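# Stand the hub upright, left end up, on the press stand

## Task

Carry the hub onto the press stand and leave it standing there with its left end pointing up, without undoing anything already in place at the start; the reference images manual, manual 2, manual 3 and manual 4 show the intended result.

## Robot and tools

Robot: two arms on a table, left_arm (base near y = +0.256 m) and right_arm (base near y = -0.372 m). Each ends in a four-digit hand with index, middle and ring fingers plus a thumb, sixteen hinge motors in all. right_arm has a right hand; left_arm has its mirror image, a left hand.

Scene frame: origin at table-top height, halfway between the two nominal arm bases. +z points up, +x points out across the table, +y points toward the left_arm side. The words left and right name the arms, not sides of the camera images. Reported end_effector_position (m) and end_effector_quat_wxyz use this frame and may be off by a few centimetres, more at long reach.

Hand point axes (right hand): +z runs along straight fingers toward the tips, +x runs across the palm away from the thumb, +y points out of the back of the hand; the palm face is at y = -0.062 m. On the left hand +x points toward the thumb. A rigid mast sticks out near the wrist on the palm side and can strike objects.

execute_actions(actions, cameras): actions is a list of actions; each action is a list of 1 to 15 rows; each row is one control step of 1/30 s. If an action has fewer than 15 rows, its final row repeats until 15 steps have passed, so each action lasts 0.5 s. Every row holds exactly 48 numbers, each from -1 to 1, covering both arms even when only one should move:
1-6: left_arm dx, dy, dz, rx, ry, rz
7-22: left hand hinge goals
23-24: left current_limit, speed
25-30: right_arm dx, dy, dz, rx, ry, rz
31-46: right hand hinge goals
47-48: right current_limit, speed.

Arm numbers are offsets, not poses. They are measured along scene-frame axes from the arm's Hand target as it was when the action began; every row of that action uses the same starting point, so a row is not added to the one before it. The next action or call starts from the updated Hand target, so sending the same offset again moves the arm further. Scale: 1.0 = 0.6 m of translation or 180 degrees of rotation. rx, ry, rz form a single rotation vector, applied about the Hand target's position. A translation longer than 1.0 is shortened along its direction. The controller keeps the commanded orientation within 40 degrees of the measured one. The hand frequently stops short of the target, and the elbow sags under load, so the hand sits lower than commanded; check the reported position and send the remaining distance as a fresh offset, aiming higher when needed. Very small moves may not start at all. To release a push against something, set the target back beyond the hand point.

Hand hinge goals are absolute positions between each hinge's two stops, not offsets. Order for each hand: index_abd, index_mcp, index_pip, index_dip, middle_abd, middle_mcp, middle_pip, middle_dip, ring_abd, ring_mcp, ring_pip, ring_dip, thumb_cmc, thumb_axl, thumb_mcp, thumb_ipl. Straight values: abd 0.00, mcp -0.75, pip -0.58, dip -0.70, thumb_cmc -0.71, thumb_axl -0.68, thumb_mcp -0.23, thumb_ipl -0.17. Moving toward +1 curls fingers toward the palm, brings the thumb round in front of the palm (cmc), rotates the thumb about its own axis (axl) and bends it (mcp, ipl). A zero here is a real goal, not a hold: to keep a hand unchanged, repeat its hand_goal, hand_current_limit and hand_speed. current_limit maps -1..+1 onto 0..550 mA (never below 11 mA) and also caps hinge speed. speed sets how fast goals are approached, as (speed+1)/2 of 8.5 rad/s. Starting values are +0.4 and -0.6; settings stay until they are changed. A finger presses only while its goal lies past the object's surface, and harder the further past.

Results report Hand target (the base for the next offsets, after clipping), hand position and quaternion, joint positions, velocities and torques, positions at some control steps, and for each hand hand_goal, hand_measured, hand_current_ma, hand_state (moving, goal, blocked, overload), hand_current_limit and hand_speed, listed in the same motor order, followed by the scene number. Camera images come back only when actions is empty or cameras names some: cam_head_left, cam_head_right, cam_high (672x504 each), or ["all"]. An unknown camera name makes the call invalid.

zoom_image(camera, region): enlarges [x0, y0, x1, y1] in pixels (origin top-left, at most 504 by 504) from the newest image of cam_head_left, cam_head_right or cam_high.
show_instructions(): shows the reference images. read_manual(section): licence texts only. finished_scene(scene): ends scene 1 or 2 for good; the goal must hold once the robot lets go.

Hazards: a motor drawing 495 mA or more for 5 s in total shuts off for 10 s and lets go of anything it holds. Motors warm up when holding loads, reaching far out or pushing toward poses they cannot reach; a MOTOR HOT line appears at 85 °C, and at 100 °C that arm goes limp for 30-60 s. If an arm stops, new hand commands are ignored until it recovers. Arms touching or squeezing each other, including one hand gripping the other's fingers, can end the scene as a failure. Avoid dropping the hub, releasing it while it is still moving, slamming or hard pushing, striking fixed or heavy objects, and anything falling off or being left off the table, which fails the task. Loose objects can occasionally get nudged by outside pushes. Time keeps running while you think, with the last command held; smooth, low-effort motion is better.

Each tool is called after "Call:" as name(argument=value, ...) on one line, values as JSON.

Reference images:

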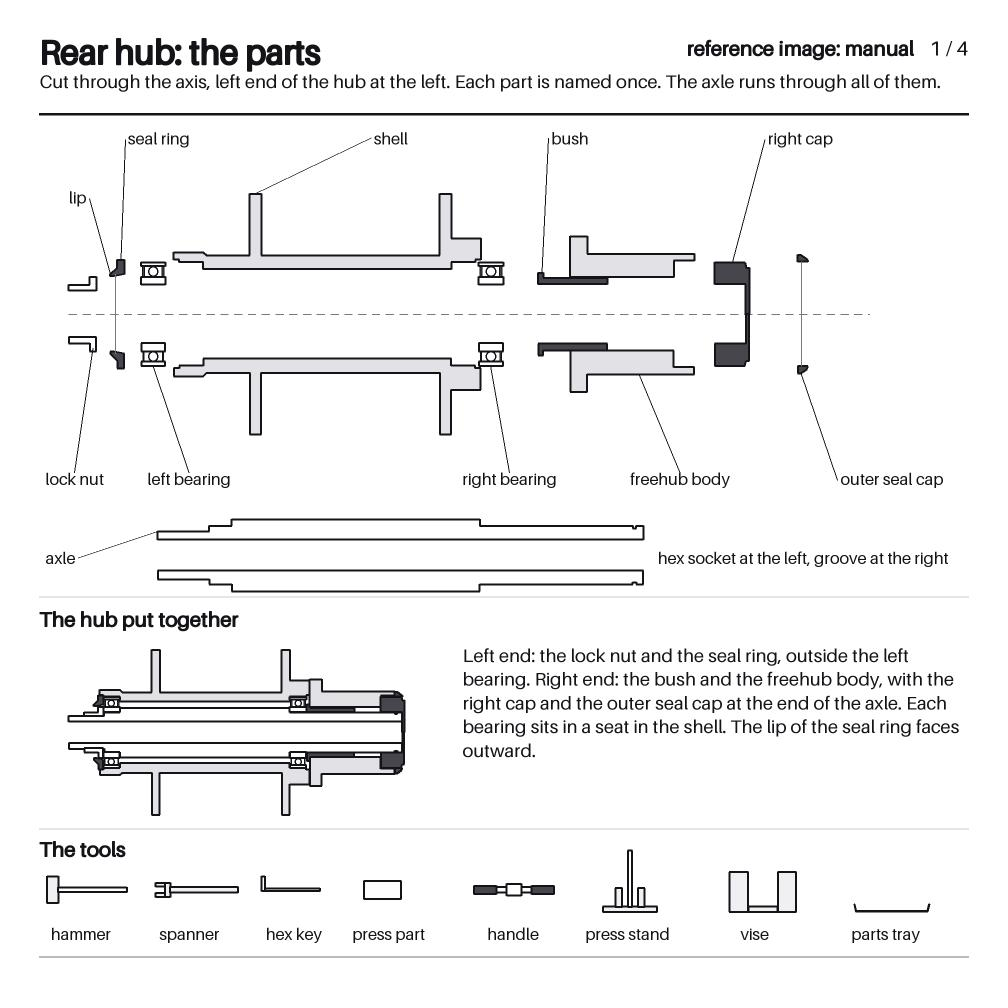

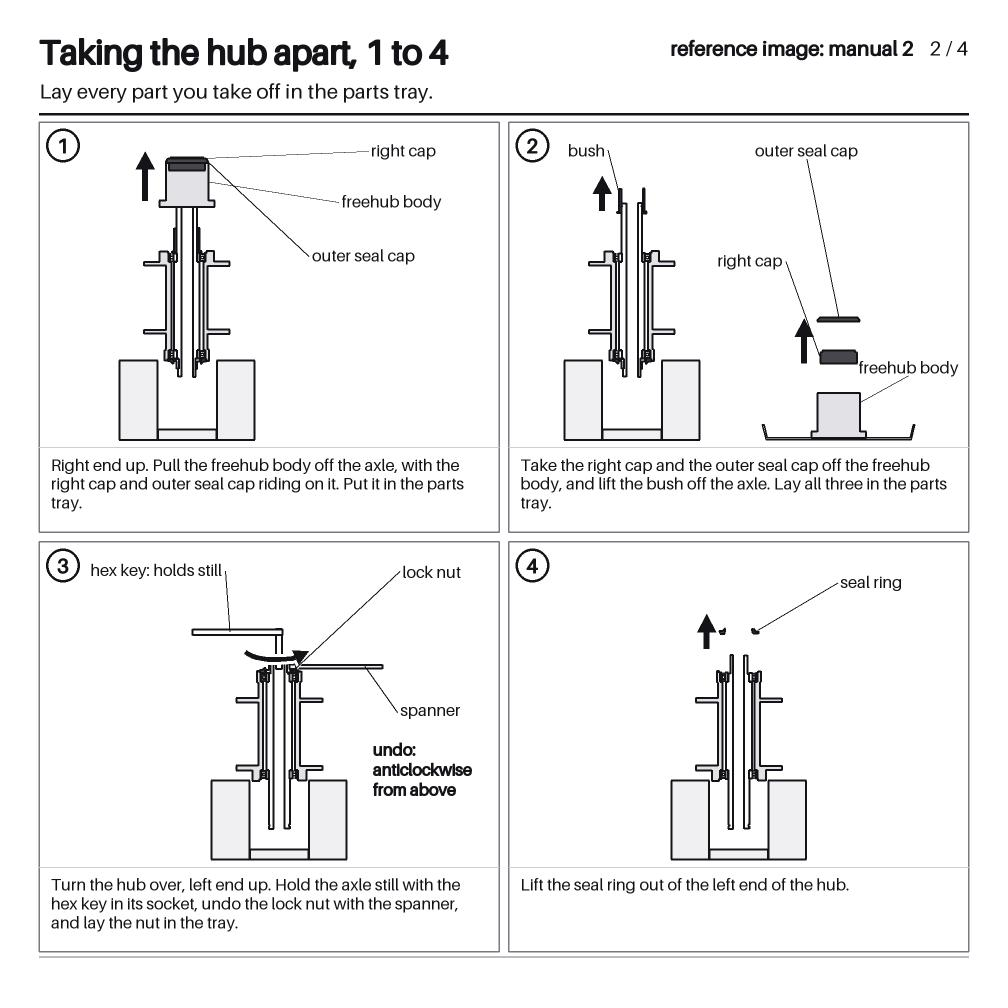

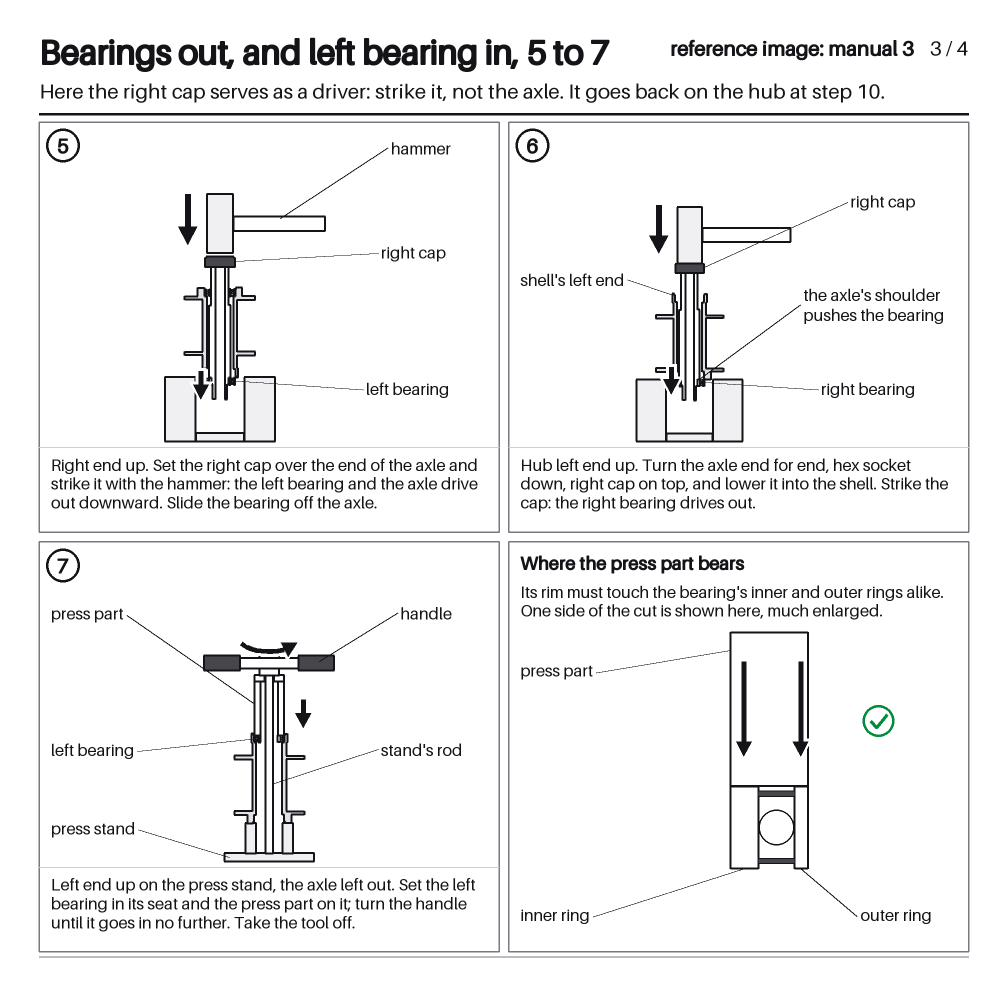

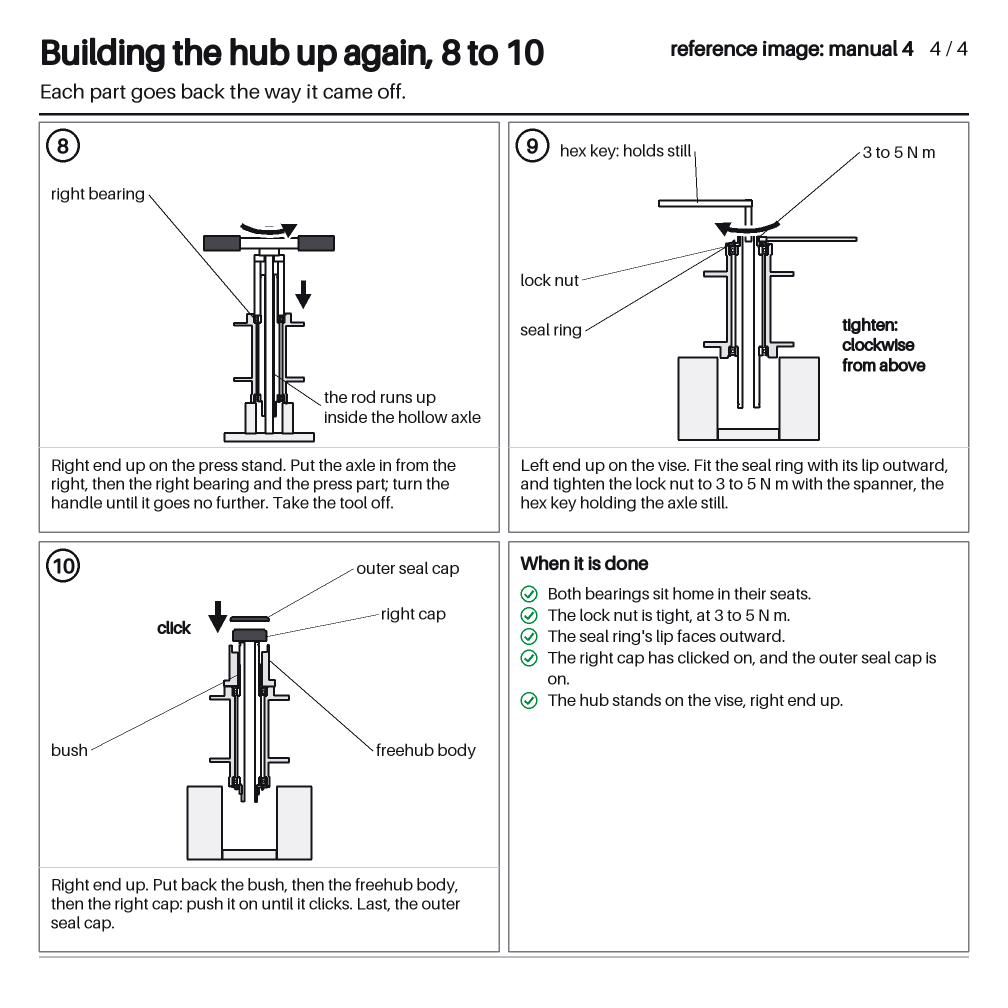

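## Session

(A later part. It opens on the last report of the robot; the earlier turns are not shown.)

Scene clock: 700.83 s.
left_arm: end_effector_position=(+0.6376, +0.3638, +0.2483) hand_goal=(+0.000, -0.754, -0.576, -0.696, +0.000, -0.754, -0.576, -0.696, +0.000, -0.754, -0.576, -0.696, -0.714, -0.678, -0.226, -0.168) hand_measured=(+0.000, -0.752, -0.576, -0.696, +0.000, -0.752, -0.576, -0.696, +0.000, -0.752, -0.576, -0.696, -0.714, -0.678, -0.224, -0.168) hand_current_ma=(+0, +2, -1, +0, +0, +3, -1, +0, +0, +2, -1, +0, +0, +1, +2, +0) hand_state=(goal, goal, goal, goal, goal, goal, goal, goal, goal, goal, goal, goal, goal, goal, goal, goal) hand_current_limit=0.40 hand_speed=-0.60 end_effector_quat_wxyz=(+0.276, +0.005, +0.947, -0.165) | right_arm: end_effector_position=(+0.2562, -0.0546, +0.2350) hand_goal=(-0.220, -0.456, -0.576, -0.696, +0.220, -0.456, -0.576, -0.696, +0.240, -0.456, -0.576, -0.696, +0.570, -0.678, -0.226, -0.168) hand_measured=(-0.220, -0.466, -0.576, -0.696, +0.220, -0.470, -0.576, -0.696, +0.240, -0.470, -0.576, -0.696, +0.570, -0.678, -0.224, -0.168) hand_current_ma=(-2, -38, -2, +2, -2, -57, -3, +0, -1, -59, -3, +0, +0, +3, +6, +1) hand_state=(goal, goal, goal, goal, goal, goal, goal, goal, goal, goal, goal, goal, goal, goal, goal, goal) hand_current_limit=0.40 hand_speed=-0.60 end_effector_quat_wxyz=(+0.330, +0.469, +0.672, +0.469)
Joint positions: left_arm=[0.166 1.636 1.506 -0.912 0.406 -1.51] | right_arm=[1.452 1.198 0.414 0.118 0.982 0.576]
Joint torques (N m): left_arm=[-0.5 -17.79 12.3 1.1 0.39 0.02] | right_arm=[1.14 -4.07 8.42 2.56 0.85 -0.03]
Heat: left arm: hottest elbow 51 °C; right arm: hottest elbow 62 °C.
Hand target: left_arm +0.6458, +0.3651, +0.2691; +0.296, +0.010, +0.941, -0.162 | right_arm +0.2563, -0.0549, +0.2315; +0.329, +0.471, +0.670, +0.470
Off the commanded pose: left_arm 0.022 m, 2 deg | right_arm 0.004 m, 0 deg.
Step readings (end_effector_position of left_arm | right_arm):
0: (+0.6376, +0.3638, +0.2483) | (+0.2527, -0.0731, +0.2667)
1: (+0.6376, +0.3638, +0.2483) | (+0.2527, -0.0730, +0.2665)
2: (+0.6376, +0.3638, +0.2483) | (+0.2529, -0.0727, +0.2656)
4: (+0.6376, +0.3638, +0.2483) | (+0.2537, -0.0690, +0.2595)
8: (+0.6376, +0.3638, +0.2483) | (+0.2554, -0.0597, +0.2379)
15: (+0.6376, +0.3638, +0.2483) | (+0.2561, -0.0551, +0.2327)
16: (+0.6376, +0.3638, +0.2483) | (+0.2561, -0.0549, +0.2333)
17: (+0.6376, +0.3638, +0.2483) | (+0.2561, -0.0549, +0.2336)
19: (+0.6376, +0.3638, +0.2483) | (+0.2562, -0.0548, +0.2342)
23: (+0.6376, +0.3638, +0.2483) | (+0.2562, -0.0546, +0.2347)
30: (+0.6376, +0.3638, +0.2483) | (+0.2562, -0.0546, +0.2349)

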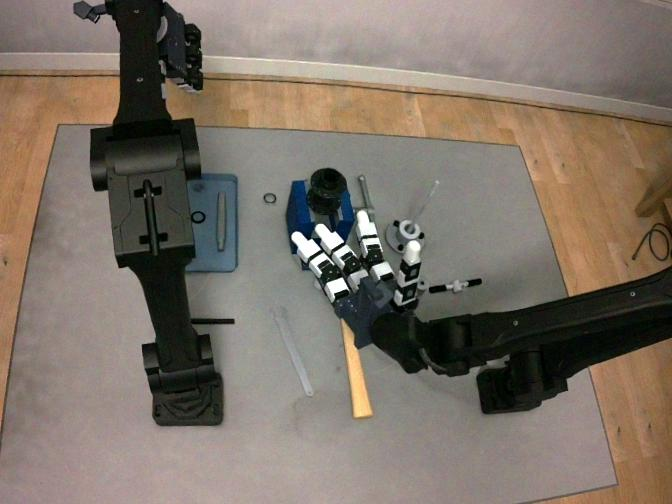

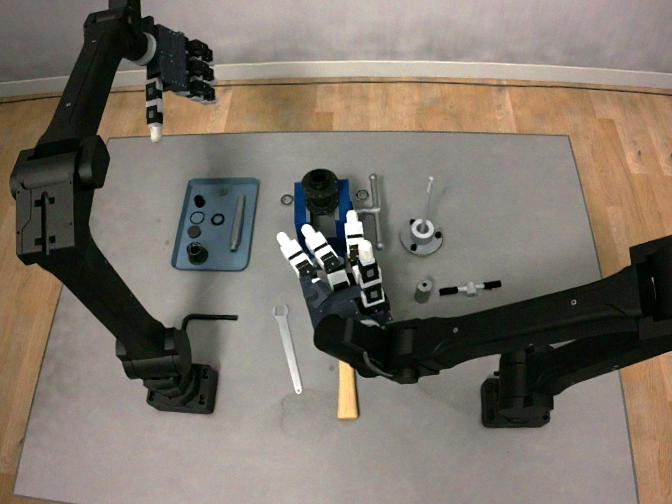

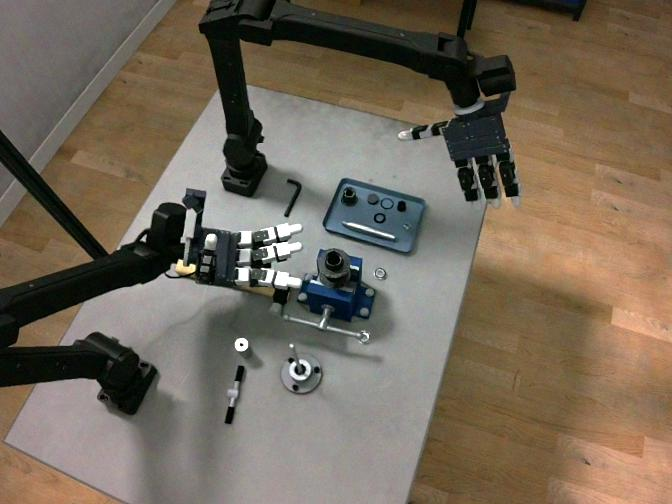

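Call:
execute_actions(actions=[[[0,0,0,0,0,0,0,-0.754,-0.576,-0.696,0,-0.754,-0.576,-0.696,0,-0.754,-0.576,-0.696,-0.714,-0.678,-0.226,-0.168,0.4,-0.6,0.04,0.01,-0.008,0,0,0,-0.22,-0.455,-0.576,-0.696,0.22,-0.455,-0.576,-0.696,0.24,-0.455,-0.576,-0.696,0.571,-0.678,-0.226,-0.168,0.4,-0.6]],[[0,0,0,0,0,0,0,-0.754,-0.576,-0.696,0,-0.754,-0.576,-0.696,0,-0.754,-0.576,-0.696,-0.714,-0.678,-0.226,-0.168,0.4,-0.6,0.04,0.012,0,0,0,0,-0.22,-0.455,-0.576,-0.696,0.22,-0.455,-0.576,-0.696,0.24,-0.455,-0.576,-0.696,0.571,-0.678,-0.226,-0.168,0.4,-0.6]]], cameras=["all"])

Call:
zoom_image(camera="cam_head_right", region=[270, 150, 410, 290])

Call:
zoom_image(camera="cam_head_left", region=[270, 150, 410, 290])

Call:
zoom_image(camera="cam_high", region=[240, 200, 380, 340])

Scene clock: 739.83 s.
left_arm: end_effector_position=(+0.6376, +0.3638, +0.2483) hand_goal=(+0.000, -0.754, -0.576, -0.696, +0.000, -0.754, -0.576, -0.696, +0.000, -0.754, -0.576, -0.696, -0.714, -0.678, -0.226, -0.168) hand_measured=(+0.000, -0.752, -0.576, -0.696, +0.000, -0.752, -0.576, -0.696, +0.000, -0.752, -0.576, -0.696, -0.714, -0.678, -0.224, -0.168) hand_current_ma=(+0, +2, -1, +0, +0, +3, -1, +0, +0, +2, -1, +0, +0, +1, +2, +0) hand_state=(goal, goal, goal, goal, goal, goal, goal, goal, goal, goal, goal, goal, goal, goal, goal, goal) hand_current_limit=0.40 hand_speed=-0.60 end_effector_quat_wxyz=(+0.276, +0.005, +0.947, -0.165) | right_arm: end_effector_position=(+0.2994, -0.0513, +0.2191) hand_goal=(-0.220, -0.456, -0.576, -0.696, +0.220, -0.456, -0.576, -0.696, +0.240, -0.456, -0.576, -0.696, +0.570, -0.678, -0.226, -0.168) hand_measured=(-0.220, -0.466, -0.576, -0.696, +0.220, -0.470, -0.576, -0.696, +0.240, -0.470, -0.576, -0.696, +0.570, -0.678, -0.224, -0.168) hand_current_ma=(-2, -38, -2, +2, -2, -57, -3, +0, -1, -59, -3, +0, +0, +3, +6, +1) hand_state=(goal, goal, goal, goal, goal, goal, goal, goal, goal, goal, goal, goal, goal, goal, goal, goal) hand_current_limit=0.40 hand_speed=-0.60 end_effector_quat_wxyz=(+0.329, +0.472, +0.675, +0.462)
Joint positions: left_arm=[0.166 1.636 1.506 -0.912 0.406 -1.51] | right_arm=[1.306 1.289 0.414 0.296 0.861 0.452]
Joint torques (N m): left_arm=[-0.56 -17.96 12.27 1.1 0.39 0.02] | right_arm=[0.44 -4.78 10.48 2.76 0.47 -0.22]
Heat: left arm: hottest elbow 52 °C; right arm: hottest elbow 54 °C.
Hand target: left_arm +0.6458, +0.3651, +0.2691; +0.296, +0.010, +0.941, -0.162 | right_arm +0.3043, -0.0417, +0.2267; +0.329, +0.471, +0.670, +0.470
Off the commanded pose: left_arm 0.022 m, 2 deg | right_arm 0.013 m, 1 deg.
Step readings (end_effector_position of left_arm | right_arm):
0: (+0.6376, +0.3638, +0.2483) | (+0.2562, -0.0546, +0.2350)
1: (+0.6376, +0.3638, +0.2483) | (+0.2562, -0.0545, +0.2349)
2: (+0.6376, +0.3638, +0.2483) | (+0.2570, -0.0538, +0.2348)
4: (+0.6376, +0.3638, +0.2483) | (+0.2613, -0.0514, +0.2329)
8: (+0.6376, +0.3638, +0.2483) | (+0.2731, -0.0531, +0.2284)
15: (+0.6376, +0.3638, +0.2483) | (+0.2777, -0.0522, +0.2274)
16: (+0.6376, +0.3638, +0.2483) | (+0.2777, -0.0517, +0.2274)
17: (+0.6376, +0.3638, +0.2483) | (+0.2789, -0.0509, +0.2272)
19: (+0.6376, +0.3638, +0.2483) | (+0.2834, -0.0488, +0.2251)
23: (+0.6376, +0.3638, +0.2483) | (+0.2957, -0.0526, +0.2199)
30: (+0.6376, +0.3638, +0.2483) | (+0.2996, -0.0521, +0.2184)

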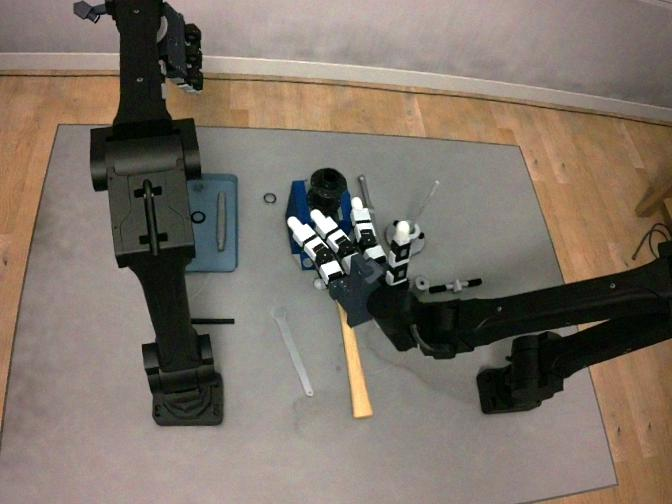

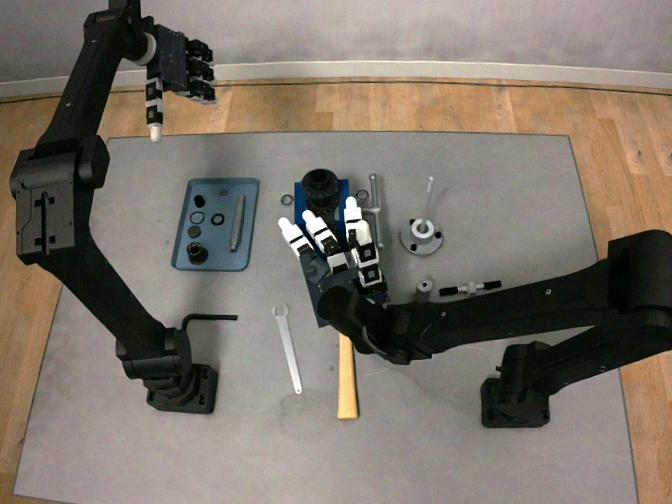

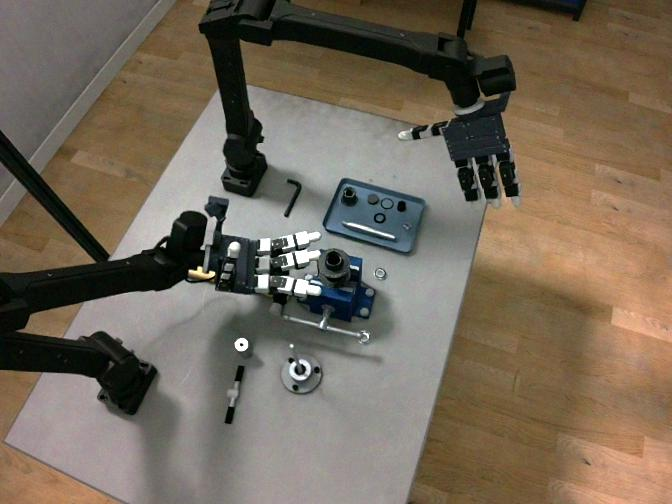

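Scaled by 3.600 from the camera's 672x504 image, which has a finer 960x720 frame.

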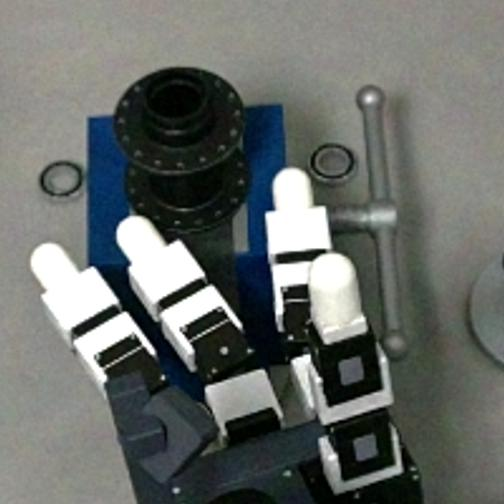

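Scaled by 3.600 from the camera's 672x504 image, which has a finer 960x720 frame.

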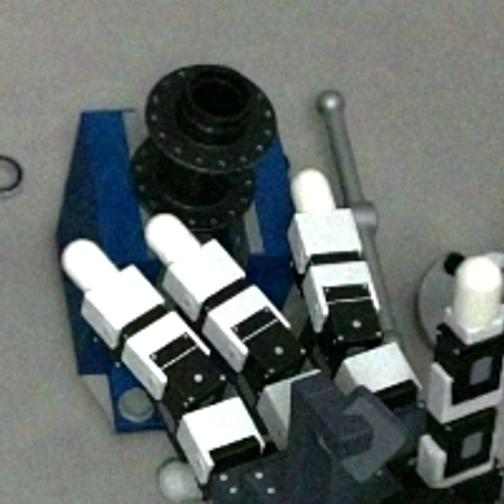

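Scaled by 3.600 from the camera's 672x504 image, which has a finer 960x720 frame.

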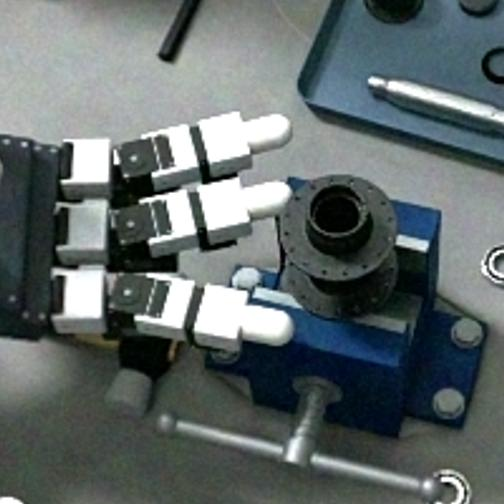

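Call:
execute_actions(actions=[[[0,0,0,0,0,0,0,-0.754,-0.576,-0.696,0,-0.754,-0.576,-0.696,0,-0.754,-0.576,-0.696,-0.714,-0.678,-0.226,-0.168,0.4,-0.6,0,0.004,0.013,0,0,0,-0.22,-0.455,-0.576,-0.696,0.22,-0.455,-0.576,-0.696,0.24,-0.455,-0.576,-0.696,0.571,-0.678,-0.226,-0.168,0.4,-0.6]],[[0,0,0,0,0,0,0,-0.754,-0.576,-0.696,0,-0.754,-0.576,-0.696,0,-0.754,-0.576,-0.696,-0.714,-0.678,-0.226,-0.168,0.4,-0.6,0.033,0.013,0.003,0,0,0,-0.22,-0.455,-0.576,-0.696,0.22,-0.455,-0.576,-0.696,0.24,-0.455,-0.576,-0.696,0.571,-0.678,-0.226,-0.168,0.4,-0.6]],[[0,0,0,0,0,0,0,-0.754,-0.576,-0.696,0,-0.754,-0.576,-0.696,0,-0.754,-0.576,-0.696,-0.714,-0.678,-0.226,-0.168,0.4,-0.6,0,0,0,0,0,0,-0.22,-0.455,-0.576,-0.696,0.22,-0.455,-0.576,-0.696,0.24,-0.455,-0.576,-0.696,0.571,-0.678,-0.226,-0.168,0.4,-0.6]]], cameras=["all"])

Call:
zoom_image(camera="cam_head_right", region=[270, 150, 410, 290])

Call:
zoom_image(camera="cam_head_left", region=[270, 150, 410, 290])

Call:
zoom_image(camera="cam_high", region=[240, 200, 380, 340])

Scene clock: 770.47 s.
left_arm: end_effector_position=(+0.6376, +0.3638, +0.2483) hand_goal=(+0.000, -0.754, -0.576, -0.696, +0.000, -0.754, -0.576, -0.696, +0.000, -0.754, -0.576, -0.696, -0.714, -0.678, -0.226, -0.168) hand_measured=(+0.000, -0.752, -0.576, -0.696, +0.000, -0.752, -0.576, -0.696, +0.000, -0.752, -0.576, -0.696, -0.714, -0.678, -0.224, -0.168) hand_current_ma=(+0, +2, -1, +0, +0, +3, -1, +0, +0, +2, -1, +0, +0, +1, +2, +0) hand_state=(goal, goal, goal, goal, goal, goal, goal, goal, goal, goal, goal, goal, goal, goal, goal, goal) hand_current_limit=0.40 hand_speed=-0.60 end_effector_quat_wxyz=(+0.276, +0.005, +0.947, -0.165) | right_arm: end_effector_position=(+0.3052, -0.0458, +0.2203) hand_goal=(-0.220, -0.456, -0.576, -0.696, +0.220, -0.456, -0.576, -0.696, +0.240, -0.456, -0.576, -0.696, +0.570, -0.678, -0.226, -0.168) hand_measured=(-0.240, -0.464, -0.602, -0.696, +0.220, -0.470, -0.576, -0.696, +0.240, -0.470, -0.576, -0.696, +0.570, -0.678, -0.224, -0.168) hand_current_ma=(-69, -32, -110, +2, -2, -57, -3, +0, -1, -58, -3, +0, -1, +3, +6, +1) hand_state=(goal, goal, blocked, goal, goal, goal, goal, goal, goal, goal, goal, goal, goal, goal, goal, goal) hand_current_limit=0.40 hand_speed=-0.60 end_effector_quat_wxyz=(+0.326, +0.464, +0.684, +0.459)
Joint positions: left_arm=[0.166 1.636 1.506 -0.912 0.406 -1.51] | right_arm=[1.286 1.29 0.424 0.294 0.828 0.42]
Joint torques (N m): left_arm=[-0.44 -17.85 12.27 1.1 0.39 0.02] | right_arm=[-2.08 -4.01 13.24 2.89 0.04 -0.31]
Heat: left arm: hottest elbow 52 °C; right arm: hottest elbow 55 °C.
Hand target: left_arm +0.6458, +0.3651, +0.2691; +0.296, +0.010, +0.941, -0.162 | right_arm +0.3241, -0.0314, +0.2363; +0.329, +0.471, +0.670, +0.470
Off the commanded pose: left_arm 0.022 m, 2 deg | right_arm 0.029 m, 2 deg.
Step readings (end_effector_position of left_arm | right_arm):
0: (+0.6376, +0.3638, +0.2483) | (+0.2994, -0.0512, +0.2191)
1: (+0.6376, +0.3638, +0.2483) | (+0.2994, -0.0512, +0.2191)
2: (+0.6376, +0.3638, +0.2483) | (+0.2994, -0.0512, +0.2191)
4: (+0.6376, +0.3638, +0.2483) | (+0.2994, -0.0512, +0.2191)
8: (+0.6376, +0.3638, +0.2483) | (+0.2994, -0.0512, +0.2191)
15: (+0.6376, +0.3638, +0.2483) | (+0.2994, -0.0513, +0.2187)
16: (+0.6376, +0.3638, +0.2483) | (+0.2993, -0.0511, +0.2187)
17: (+0.6376, +0.3638, +0.2483) | (+0.3001, -0.0505, +0.2185)
19: (+0.6376, +0.3638, +0.2483) | (+0.3033, -0.0485, +0.2186)
23: (+0.6376, +0.3638, +0.2483) | (+0.3055, -0.0470, +0.2203)
30: (+0.6376, +0.3638, +0.2483) | (+0.3052, -0.0460, +0.2203)
31: (+0.6376, +0.3638, +0.2483) | (+0.3052, -0.0460, +0.2203)
32: (+0.6376, +0.3638, +0.2483) | (+0.3052, -0.0460, +0.2203)
34: (+0.6376, +0.3638, +0.2483) | (+0.3052, -0.0460, +0.2203)
38: (+0.6376, +0.3638, +0.2483) | (+0.3052, -0.0459, +0.2203)
45: (+0.6376, +0.3638, +0.2483) | (+0.3052, -0.0458, +0.2203)

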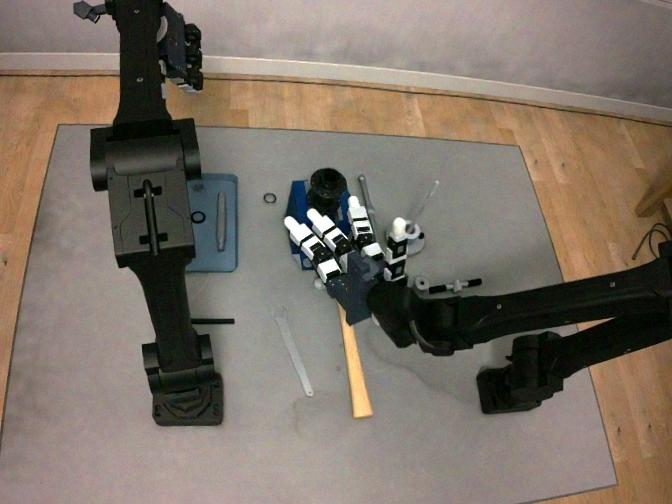

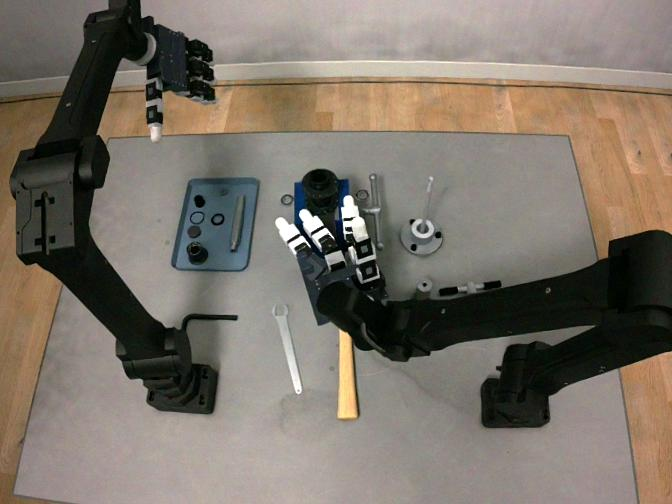

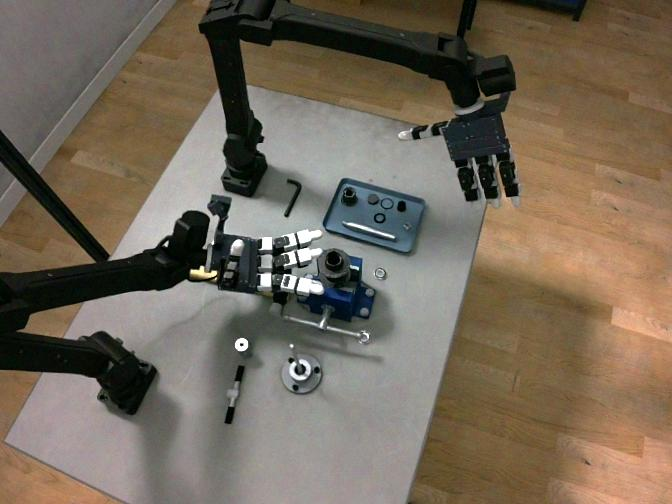

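Scaled by 3.600 from the camera's 672x504 image, which has a finer 960x720 frame.

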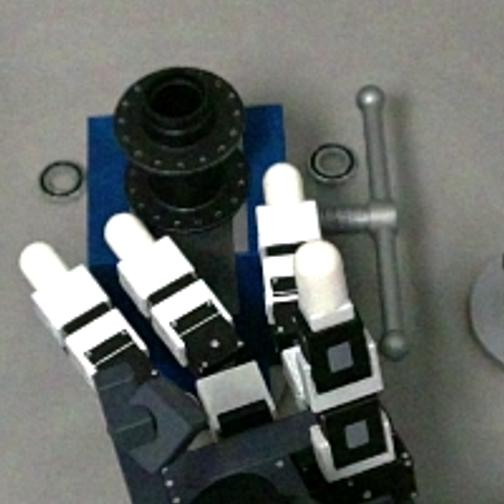

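Scaled by 3.600 from the camera's 672x504 image, which has a finer 960x720 frame.

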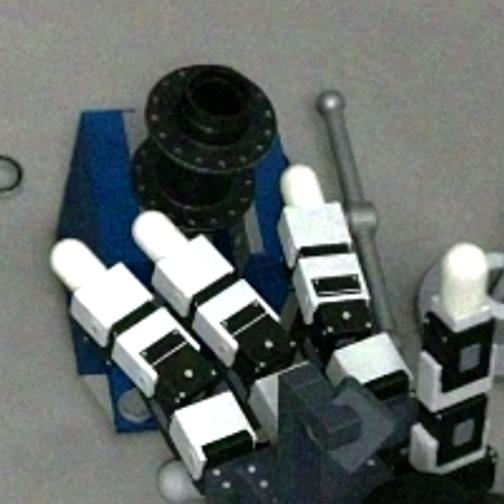

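Scaled by 3.600 from the camera's 672x504 image, which has a finer 960x720 frame.

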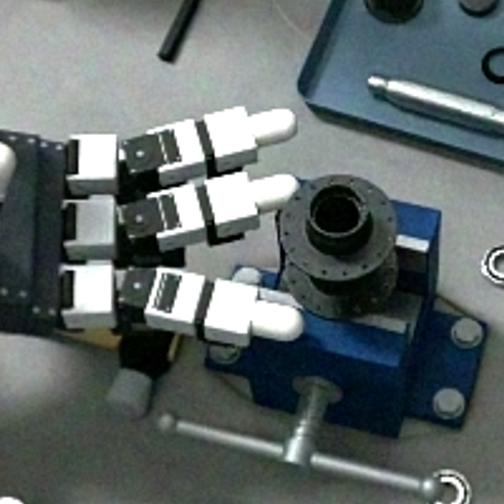

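Call:
execute_actions(actions=[[[0,0,0,0,0,0,0,-0.754,-0.576,-0.696,0,-0.754,-0.576,-0.696,0,-0.754,-0.576,-0.696,-0.714,-0.678,-0.226,-0.168,0.4,-0.6,-0.06,-0.022,0.02,0,0,0,-0.22,-0.455,-0.576,-0.696,0.22,-0.455,-0.576,-0.696,0.24,-0.455,-0.576,-0.696,0.571,-0.678,-0.226,-0.168,0.4,-0.6]],[[0,0,0,0,0,0,0,-0.754,-0.576,-0.696,0,-0.754,-0.576,-0.696,0,-0.754,-0.576,-0.696,-0.714,-0.678,-0.226,-0.168,0.4,-0.6,0,0,0.003,0,0,0,-0.22,-0.455,-0.576,-0.696,0.22,-0.455,-0.576,-0.696,0.24,-0.455,-0.576,-0.696,0.571,-0.678,-0.226,-0.168,0.4,-0.6]]], cameras=[])

Scene clock: 805.73 s.
left_arm: end_effector_position=(+0.6376, +0.3638, +0.2483) hand_goal=(+0.000, -0.754, -0.576, -0.696, +0.000, -0.754, -0.576, -0.696, +0.000, -0.754, -0.576, -0.696, -0.714, -0.678, -0.226, -0.168) hand_measured=(+0.000, -0.752, -0.576, -0.696, +0.000, -0.752, -0.576, -0.696, +0.000, -0.752, -0.576, -0.696, -0.714, -0.678, -0.224, -0.168) hand_current_ma=(+0, +2, -1, +0, +0, +3, -1, +0, +0, +2, -1, +0, +0, +1, +2, +0) hand_state=(goal, goal, goal, goal, goal, goal, goal, goal, goal, goal, goal, goal, goal, goal, goal, goal) hand_current_limit=0.40 hand_speed=-0.60 end_effector_quat_wxyz=(+0.276, +0.005, +0.947, -0.165) | right_arm: end_effector_position=(+0.2887, -0.0538, +0.2360) hand_goal=(-0.220, -0.456, -0.576, -0.696, +0.220, -0.456, -0.576, -0.696, +0.240, -0.456, -0.576, -0.696, +0.570, -0.678, -0.226, -0.168) hand_measured=(-0.224, -0.470, -0.584, -0.696, +0.220, -0.470, -0.576, -0.696, +0.240, -0.470, -0.576, -0.696, +0.570, -0.678, -0.224, -0.168) hand_current_ma=(-9, -57, -26, +2, -2, -57, -3, +0, -1, -58, -3, +0, -1, +3, +6, +1) hand_state=(goal, goal, goal, goal, goal, goal, goal, goal, goal, goal, goal, goal, goal, goal, goal, goal) hand_current_limit=0.40 hand_speed=-0.60 end_effector_quat_wxyz=(+0.338, +0.466, +0.679, +0.456)
Joint positions: left_arm=[0.166 1.636 1.506 -0.912 0.406 -1.51] | right_arm=[1.34 1.214 0.424 0.181 0.897 0.463]
Joint torques (N m): left_arm=[-0.56 -18.02 12.29 1.07 0.39 0.02] | right_arm=[1.85 -6.01 11.55 1.4 0.77 0.08]
Heat: left arm: hottest elbow 52 °C; right arm: hottest elbow 61 °C.
Hand target: left_arm +0.6458, +0.3651, +0.2691; +0.296, +0.010, +0.941, -0.162 | right_arm +0.2882, -0.0447, +0.2501; +0.329, +0.471, +0.670, +0.470
Off the commanded pose: left_arm 0.022 m, 2 deg | right_arm 0.017 m, 2 deg.
Step readings (end_effector_position of left_arm | right_arm):
0: (+0.6376, +0.3638, +0.2483) | (+0.3052, -0.0458, +0.2203)
1: (+0.6376, +0.3638, +0.2483) | (+0.3052, -0.0460, +0.2204)
2: (+0.6376, +0.3638, +0.2483) | (+0.3047, -0.0463, +0.2208)
4: (+0.6376, +0.3638, +0.2483) | (+0.3028, -0.0492, +0.2232)
8: (+0.6376, +0.3638, +0.2483) | (+0.2952, -0.0522, +0.2339)
15: (+0.6376, +0.3638, +0.2483) | (+0.2885, -0.0525, +0.2384)
16: (+0.6376, +0.3638, +0.2483) | (+0.2885, -0.0527, +0.2382)
17: (+0.6376, +0.3638, +0.2483) | (+0.2886, -0.0529, +0.2378)
19: (+0.6376, +0.3638, +0.2483) | (+0.2886, -0.0533, +0.2372)
23: (+0.6376, +0.3638, +0.2483) | (+0.2886, -0.0536, +0.2364)
30: (+0.6376, +0.3638, +0.2483) | (+0.2886, -0.0538, +0.2360)
No camera images: "cameras" was empty.

Call:
execute_actions(actions=[[[0,0,0,0,0,0,0,-0.754,-0.576,-0.696,0,-0.754,-0.576,-0.696,0,-0.754,-0.576,-0.696,-0.714,-0.678,-0.226,-0.168,0.4,-0.6,0,0.01,0.03,0,0,0,-0.22,-0.455,-0.576,-0.696,0.22,-0.455,-0.576,-0.696,0.24,-0.455,-0.576,-0.696,0.571,-0.678,-0.226,-0.168,0.4,-0.6]],[[0,0,0,0,0,0,0,-0.754,-0.576,-0.696,0,-0.754,-0.576,-0.696,0,-0.754,-0.576,-0.696,-0.714,-0.678,-0.226,-0.168,0.4,-0.6,0,0,0,0,0,0,-0.22,-0.455,-0.576,-0.696,0.22,-0.455,-0.576,-0.696,0.24,-0.455,-0.576,-0.696,0.571,-0.678,-0.226,-0.168,0.4,-0.6]]], cameras=[])

Scene clock: 818.23 s.
left_arm: end_effector_position=(+0.6376, +0.3638, +0.2483) hand_goal=(+0.000, -0.754, -0.576, -0.696, +0.000, -0.754, -0.576, -0.696, +0.000, -0.754, -0.576, -0.696, -0.714, -0.678, -0.226, -0.168) hand_measured=(+0.000, -0.752, -0.576, -0.696, +0.000, -0.752, -0.576, -0.696, +0.000, -0.752, -0.576, -0.696, -0.714, -0.678, -0.224, -0.168) hand_current_ma=(+0, +2, -1, +0, +0, +3, -1, +0, +0, +2, -1, +0, +0, +1, +2, +0) hand_state=(goal, goal, goal, goal, goal, goal, goal, goal, goal, goal, goal, goal, goal, goal, goal, goal) hand_current_limit=0.40 hand_speed=-0.60 end_effector_quat_wxyz=(+0.276, +0.005, +0.947, -0.165) | right_arm: end_effector_position=(+0.2881, -0.0510, +0.2510) hand_goal=(-0.220, -0.456, -0.576, -0.696, +0.220, -0.456, -0.576, -0.696, +0.240, -0.456, -0.576, -0.696, +0.570, -0.678, -0.226, -0.168) hand_measured=(-0.222, -0.470, -0.584, -0.696, +0.220, -0.470, -0.576, -0.696, +0.240, -0.470, -0.576, -0.696, +0.570, -0.678, -0.224, -0.168) hand_current_ma=(-9, -57, -26, +2, -2, -57, -3, +0, -1, -58, -3, +0, -1, +3, +6, +1) hand_state=(goal, goal, goal, goal, goal, goal, goal, goal, goal, goal, goal, goal, goal, goal, goal, goal) hand_current_limit=0.40 hand_speed=-0.60 end_effector_quat_wxyz=(+0.338, +0.466, +0.680, +0.454)
Joint positions: left_arm=[0.166 1.636 1.506 -0.912 0.406 -1.51] | right_arm=[1.344 1.175 0.453 0.106 0.902 0.467]
Joint torques (N m): left_arm=[-0.56 -17.9 12.31 1.1 0.4 0.02] | right_arm=[2.02 -5.36 12.89 1.37 0.76 0.06]
Heat: left arm: hottest elbow 52 °C; right arm: hottest elbow 61 °C.
Hand target: left_arm +0.6458, +0.3651, +0.2691; +0.296, +0.010, +0.941, -0.162 | right_arm +0.2881, -0.0387, +0.2680; +0.329, +0.471, +0.670, +0.470
Off the commanded pose: left_arm 0.022 m, 2 deg | right_arm 0.021 m, 2 deg.
Step readings (end_effector_position of left_arm | right_arm):
0: (+0.6376, +0.3638, +0.2483) | (+0.2887, -0.0539, +0.2360)
1: (+0.6376, +0.3638, +0.2483) | (+0.2886, -0.0539, +0.2359)
2: (+0.6376, +0.3638, +0.2483) | (+0.2885, -0.0540, +0.2358)
4: (+0.6376, +0.3638, +0.2483) | (+0.2882, -0.0546, +0.2369)
8: (+0.6376, +0.3638, +0.2483) | (+0.2876, -0.0539, +0.2449)
15: (+0.6376, +0.3638, +0.2483) | (+0.2881, -0.0508, +0.2514)
16: (+0.6376, +0.3638, +0.2483) | (+0.2881, -0.0509, +0.2513)
17: (+0.6376, +0.3638, +0.2483) | (+0.2881, -0.0509, +0.2511)
19: (+0.6376, +0.3638, +0.2483) | (+0.2881, -0.0509, +0.2511)
23: (+0.6376, +0.3638, +0.2483) | (+0.2881, -0.0510, +0.2510)
30: (+0.6376, +0.3638, +0.2483) | (+0.2881, -0.0510, +0.2510)
No camera images: "cameras" was empty.

Call:
execute_actions(actions=[[[0,0,0,0,0,0,0,-0.754,-0.576,-0.696,0,-0.754,-0.576,-0.696,0,-0.754,-0.576,-0.696,-0.714,-0.678,-0.226,-0.168,0.4,-0.6,0.029,0.014,-0.008,0,0,0,-0.22,-0.455,-0.576,-0.696,0.22,-0.455,-0.576,-0.696,0.24,-0.455,-0.576,-0.696,0.571,-0.678,-0.226,-0.168,0.4,-0.6]]], cameras=["all"])

Call:
zoom_image(camera="cam_head_right", region=[290, 150, 390, 250])

Call:
zoom_image(camera="cam_high", region=[270, 220, 370, 320])

Scene clock: 830.07 s.
left_arm: end_effector_position=(+0.6376, +0.3638, +0.2483) hand_goal=(+0.000, -0.754, -0.576, -0.696, +0.000, -0.754, -0.576, -0.696, +0.000, -0.754, -0.576, -0.696, -0.714, -0.678, -0.226, -0.168) hand_measured=(+0.000, -0.752, -0.576, -0.696, +0.000, -0.752, -0.576, -0.696, +0.000, -0.752, -0.576, -0.696, -0.714, -0.678, -0.224, -0.168) hand_current_ma=(+0, +2, -1, +0, +0, +3, -1, +0, +0, +2, -1, +0, +0, +1, +2, +0) hand_state=(goal, goal, goal, goal, goal, goal, goal, goal, goal, goal, goal, goal, goal, goal, goal, goal) hand_current_limit=0.40 hand_speed=-0.60 end_effector_quat_wxyz=(+0.276, +0.005, +0.947, -0.165) | right_arm: end_effector_position=(+0.2982, -0.0445, +0.2464) hand_goal=(-0.220, -0.456, -0.576, -0.696, +0.220, -0.456, -0.576, -0.696, +0.240, -0.456, -0.576, -0.696, +0.570, -0.678, -0.226, -0.168) hand_measured=(-0.222, -0.470, -0.582, -0.696, +0.220, -0.470, -0.576, -0.696, +0.240, -0.470, -0.576, -0.696, +0.570, -0.678, -0.224, -0.168) hand_current_ma=(-8, -57, -26, +2, -2, -57, -3, +0, -1, -58, -3, +0, -1, +3, +6, +1) hand_state=(goal, goal, goal, goal, goal, goal, goal, goal, goal, goal, goal, goal, goal, goal, goal, goal) hand_current_limit=0.40 hand_speed=-0.60 end_effector_quat_wxyz=(+0.331, +0.469, +0.681, +0.455)
Joint positions: left_arm=[0.166 1.636 1.506 -0.912 0.406 -1.51] | right_arm=[1.316 1.21 0.467 0.141 0.868 0.457]
Joint torques (N m): left_arm=[-0.62 -17.85 12.29 1.09 0.4 0.03] | right_arm=[0.26 -4.54 13.03 2.71 0.5 -0.22]
Heat: left arm: hottest elbow 52 °C; right arm: hottest elbow 61 °C.
Hand target: left_arm +0.6458, +0.3651, +0.2691; +0.296, +0.010, +0.941, -0.162 | right_arm +0.3055, -0.0303, +0.2632; +0.329, +0.471, +0.670, +0.470
Off the commanded pose: left_arm 0.022 m, 2 deg | right_arm 0.023 m, 2 deg.
Step readings (end_effector_position of left_arm | right_arm):
0: (+0.6376, +0.3638, +0.2483) | (+0.2881, -0.0510, +0.2510)
1: (+0.6376, +0.3638, +0.2483) | (+0.2881, -0.0510, +0.2510)
2: (+0.6376, +0.3638, +0.2483) | (+0.2880, -0.0505, +0.2506)
4: (+0.6376, +0.3638, +0.2483) | (+0.2893, -0.0486, +0.2493)
8: (+0.6376, +0.3638, +0.2483) | (+0.2948, -0.0451, +0.2471)
15: (+0.6376, +0.3638, +0.2483) | (+0.2982, -0.0447, +0.2462)

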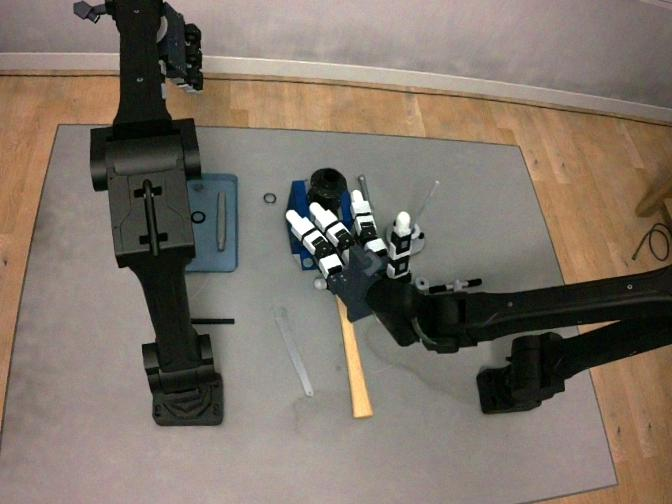

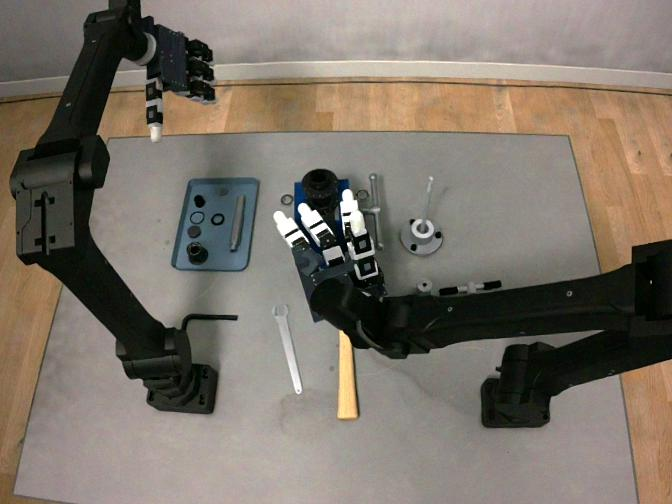

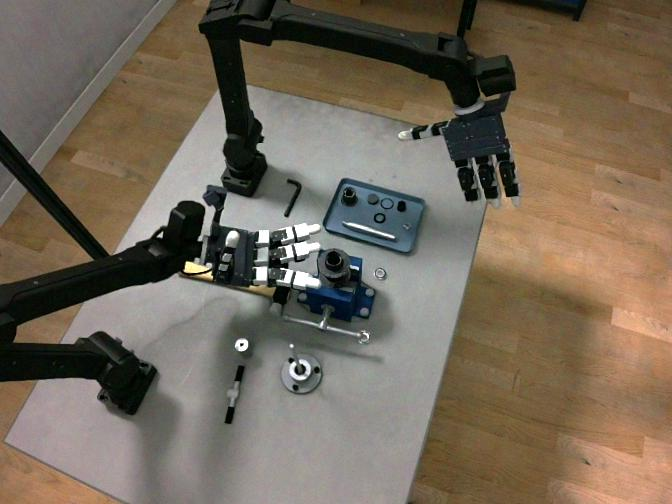

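Scaled by 5.040 from the camera's 672x504 image, which has a finer 960x720 frame.

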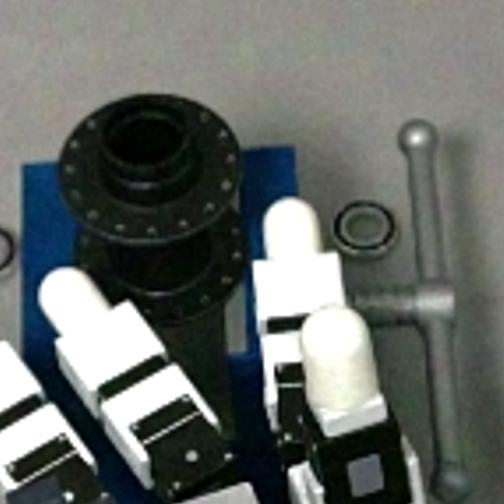

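Scaled by 5.040 from the camera's 672x504 image, which has a finer 960x720 frame.

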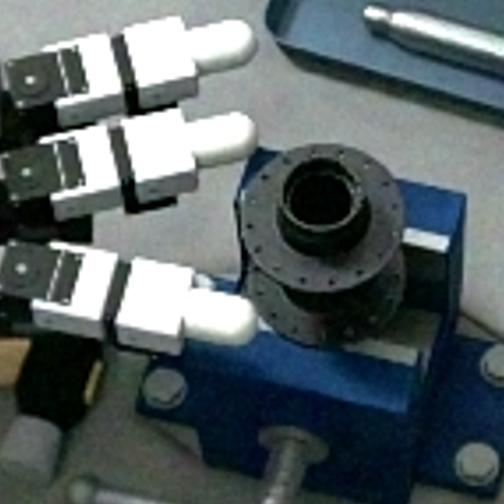

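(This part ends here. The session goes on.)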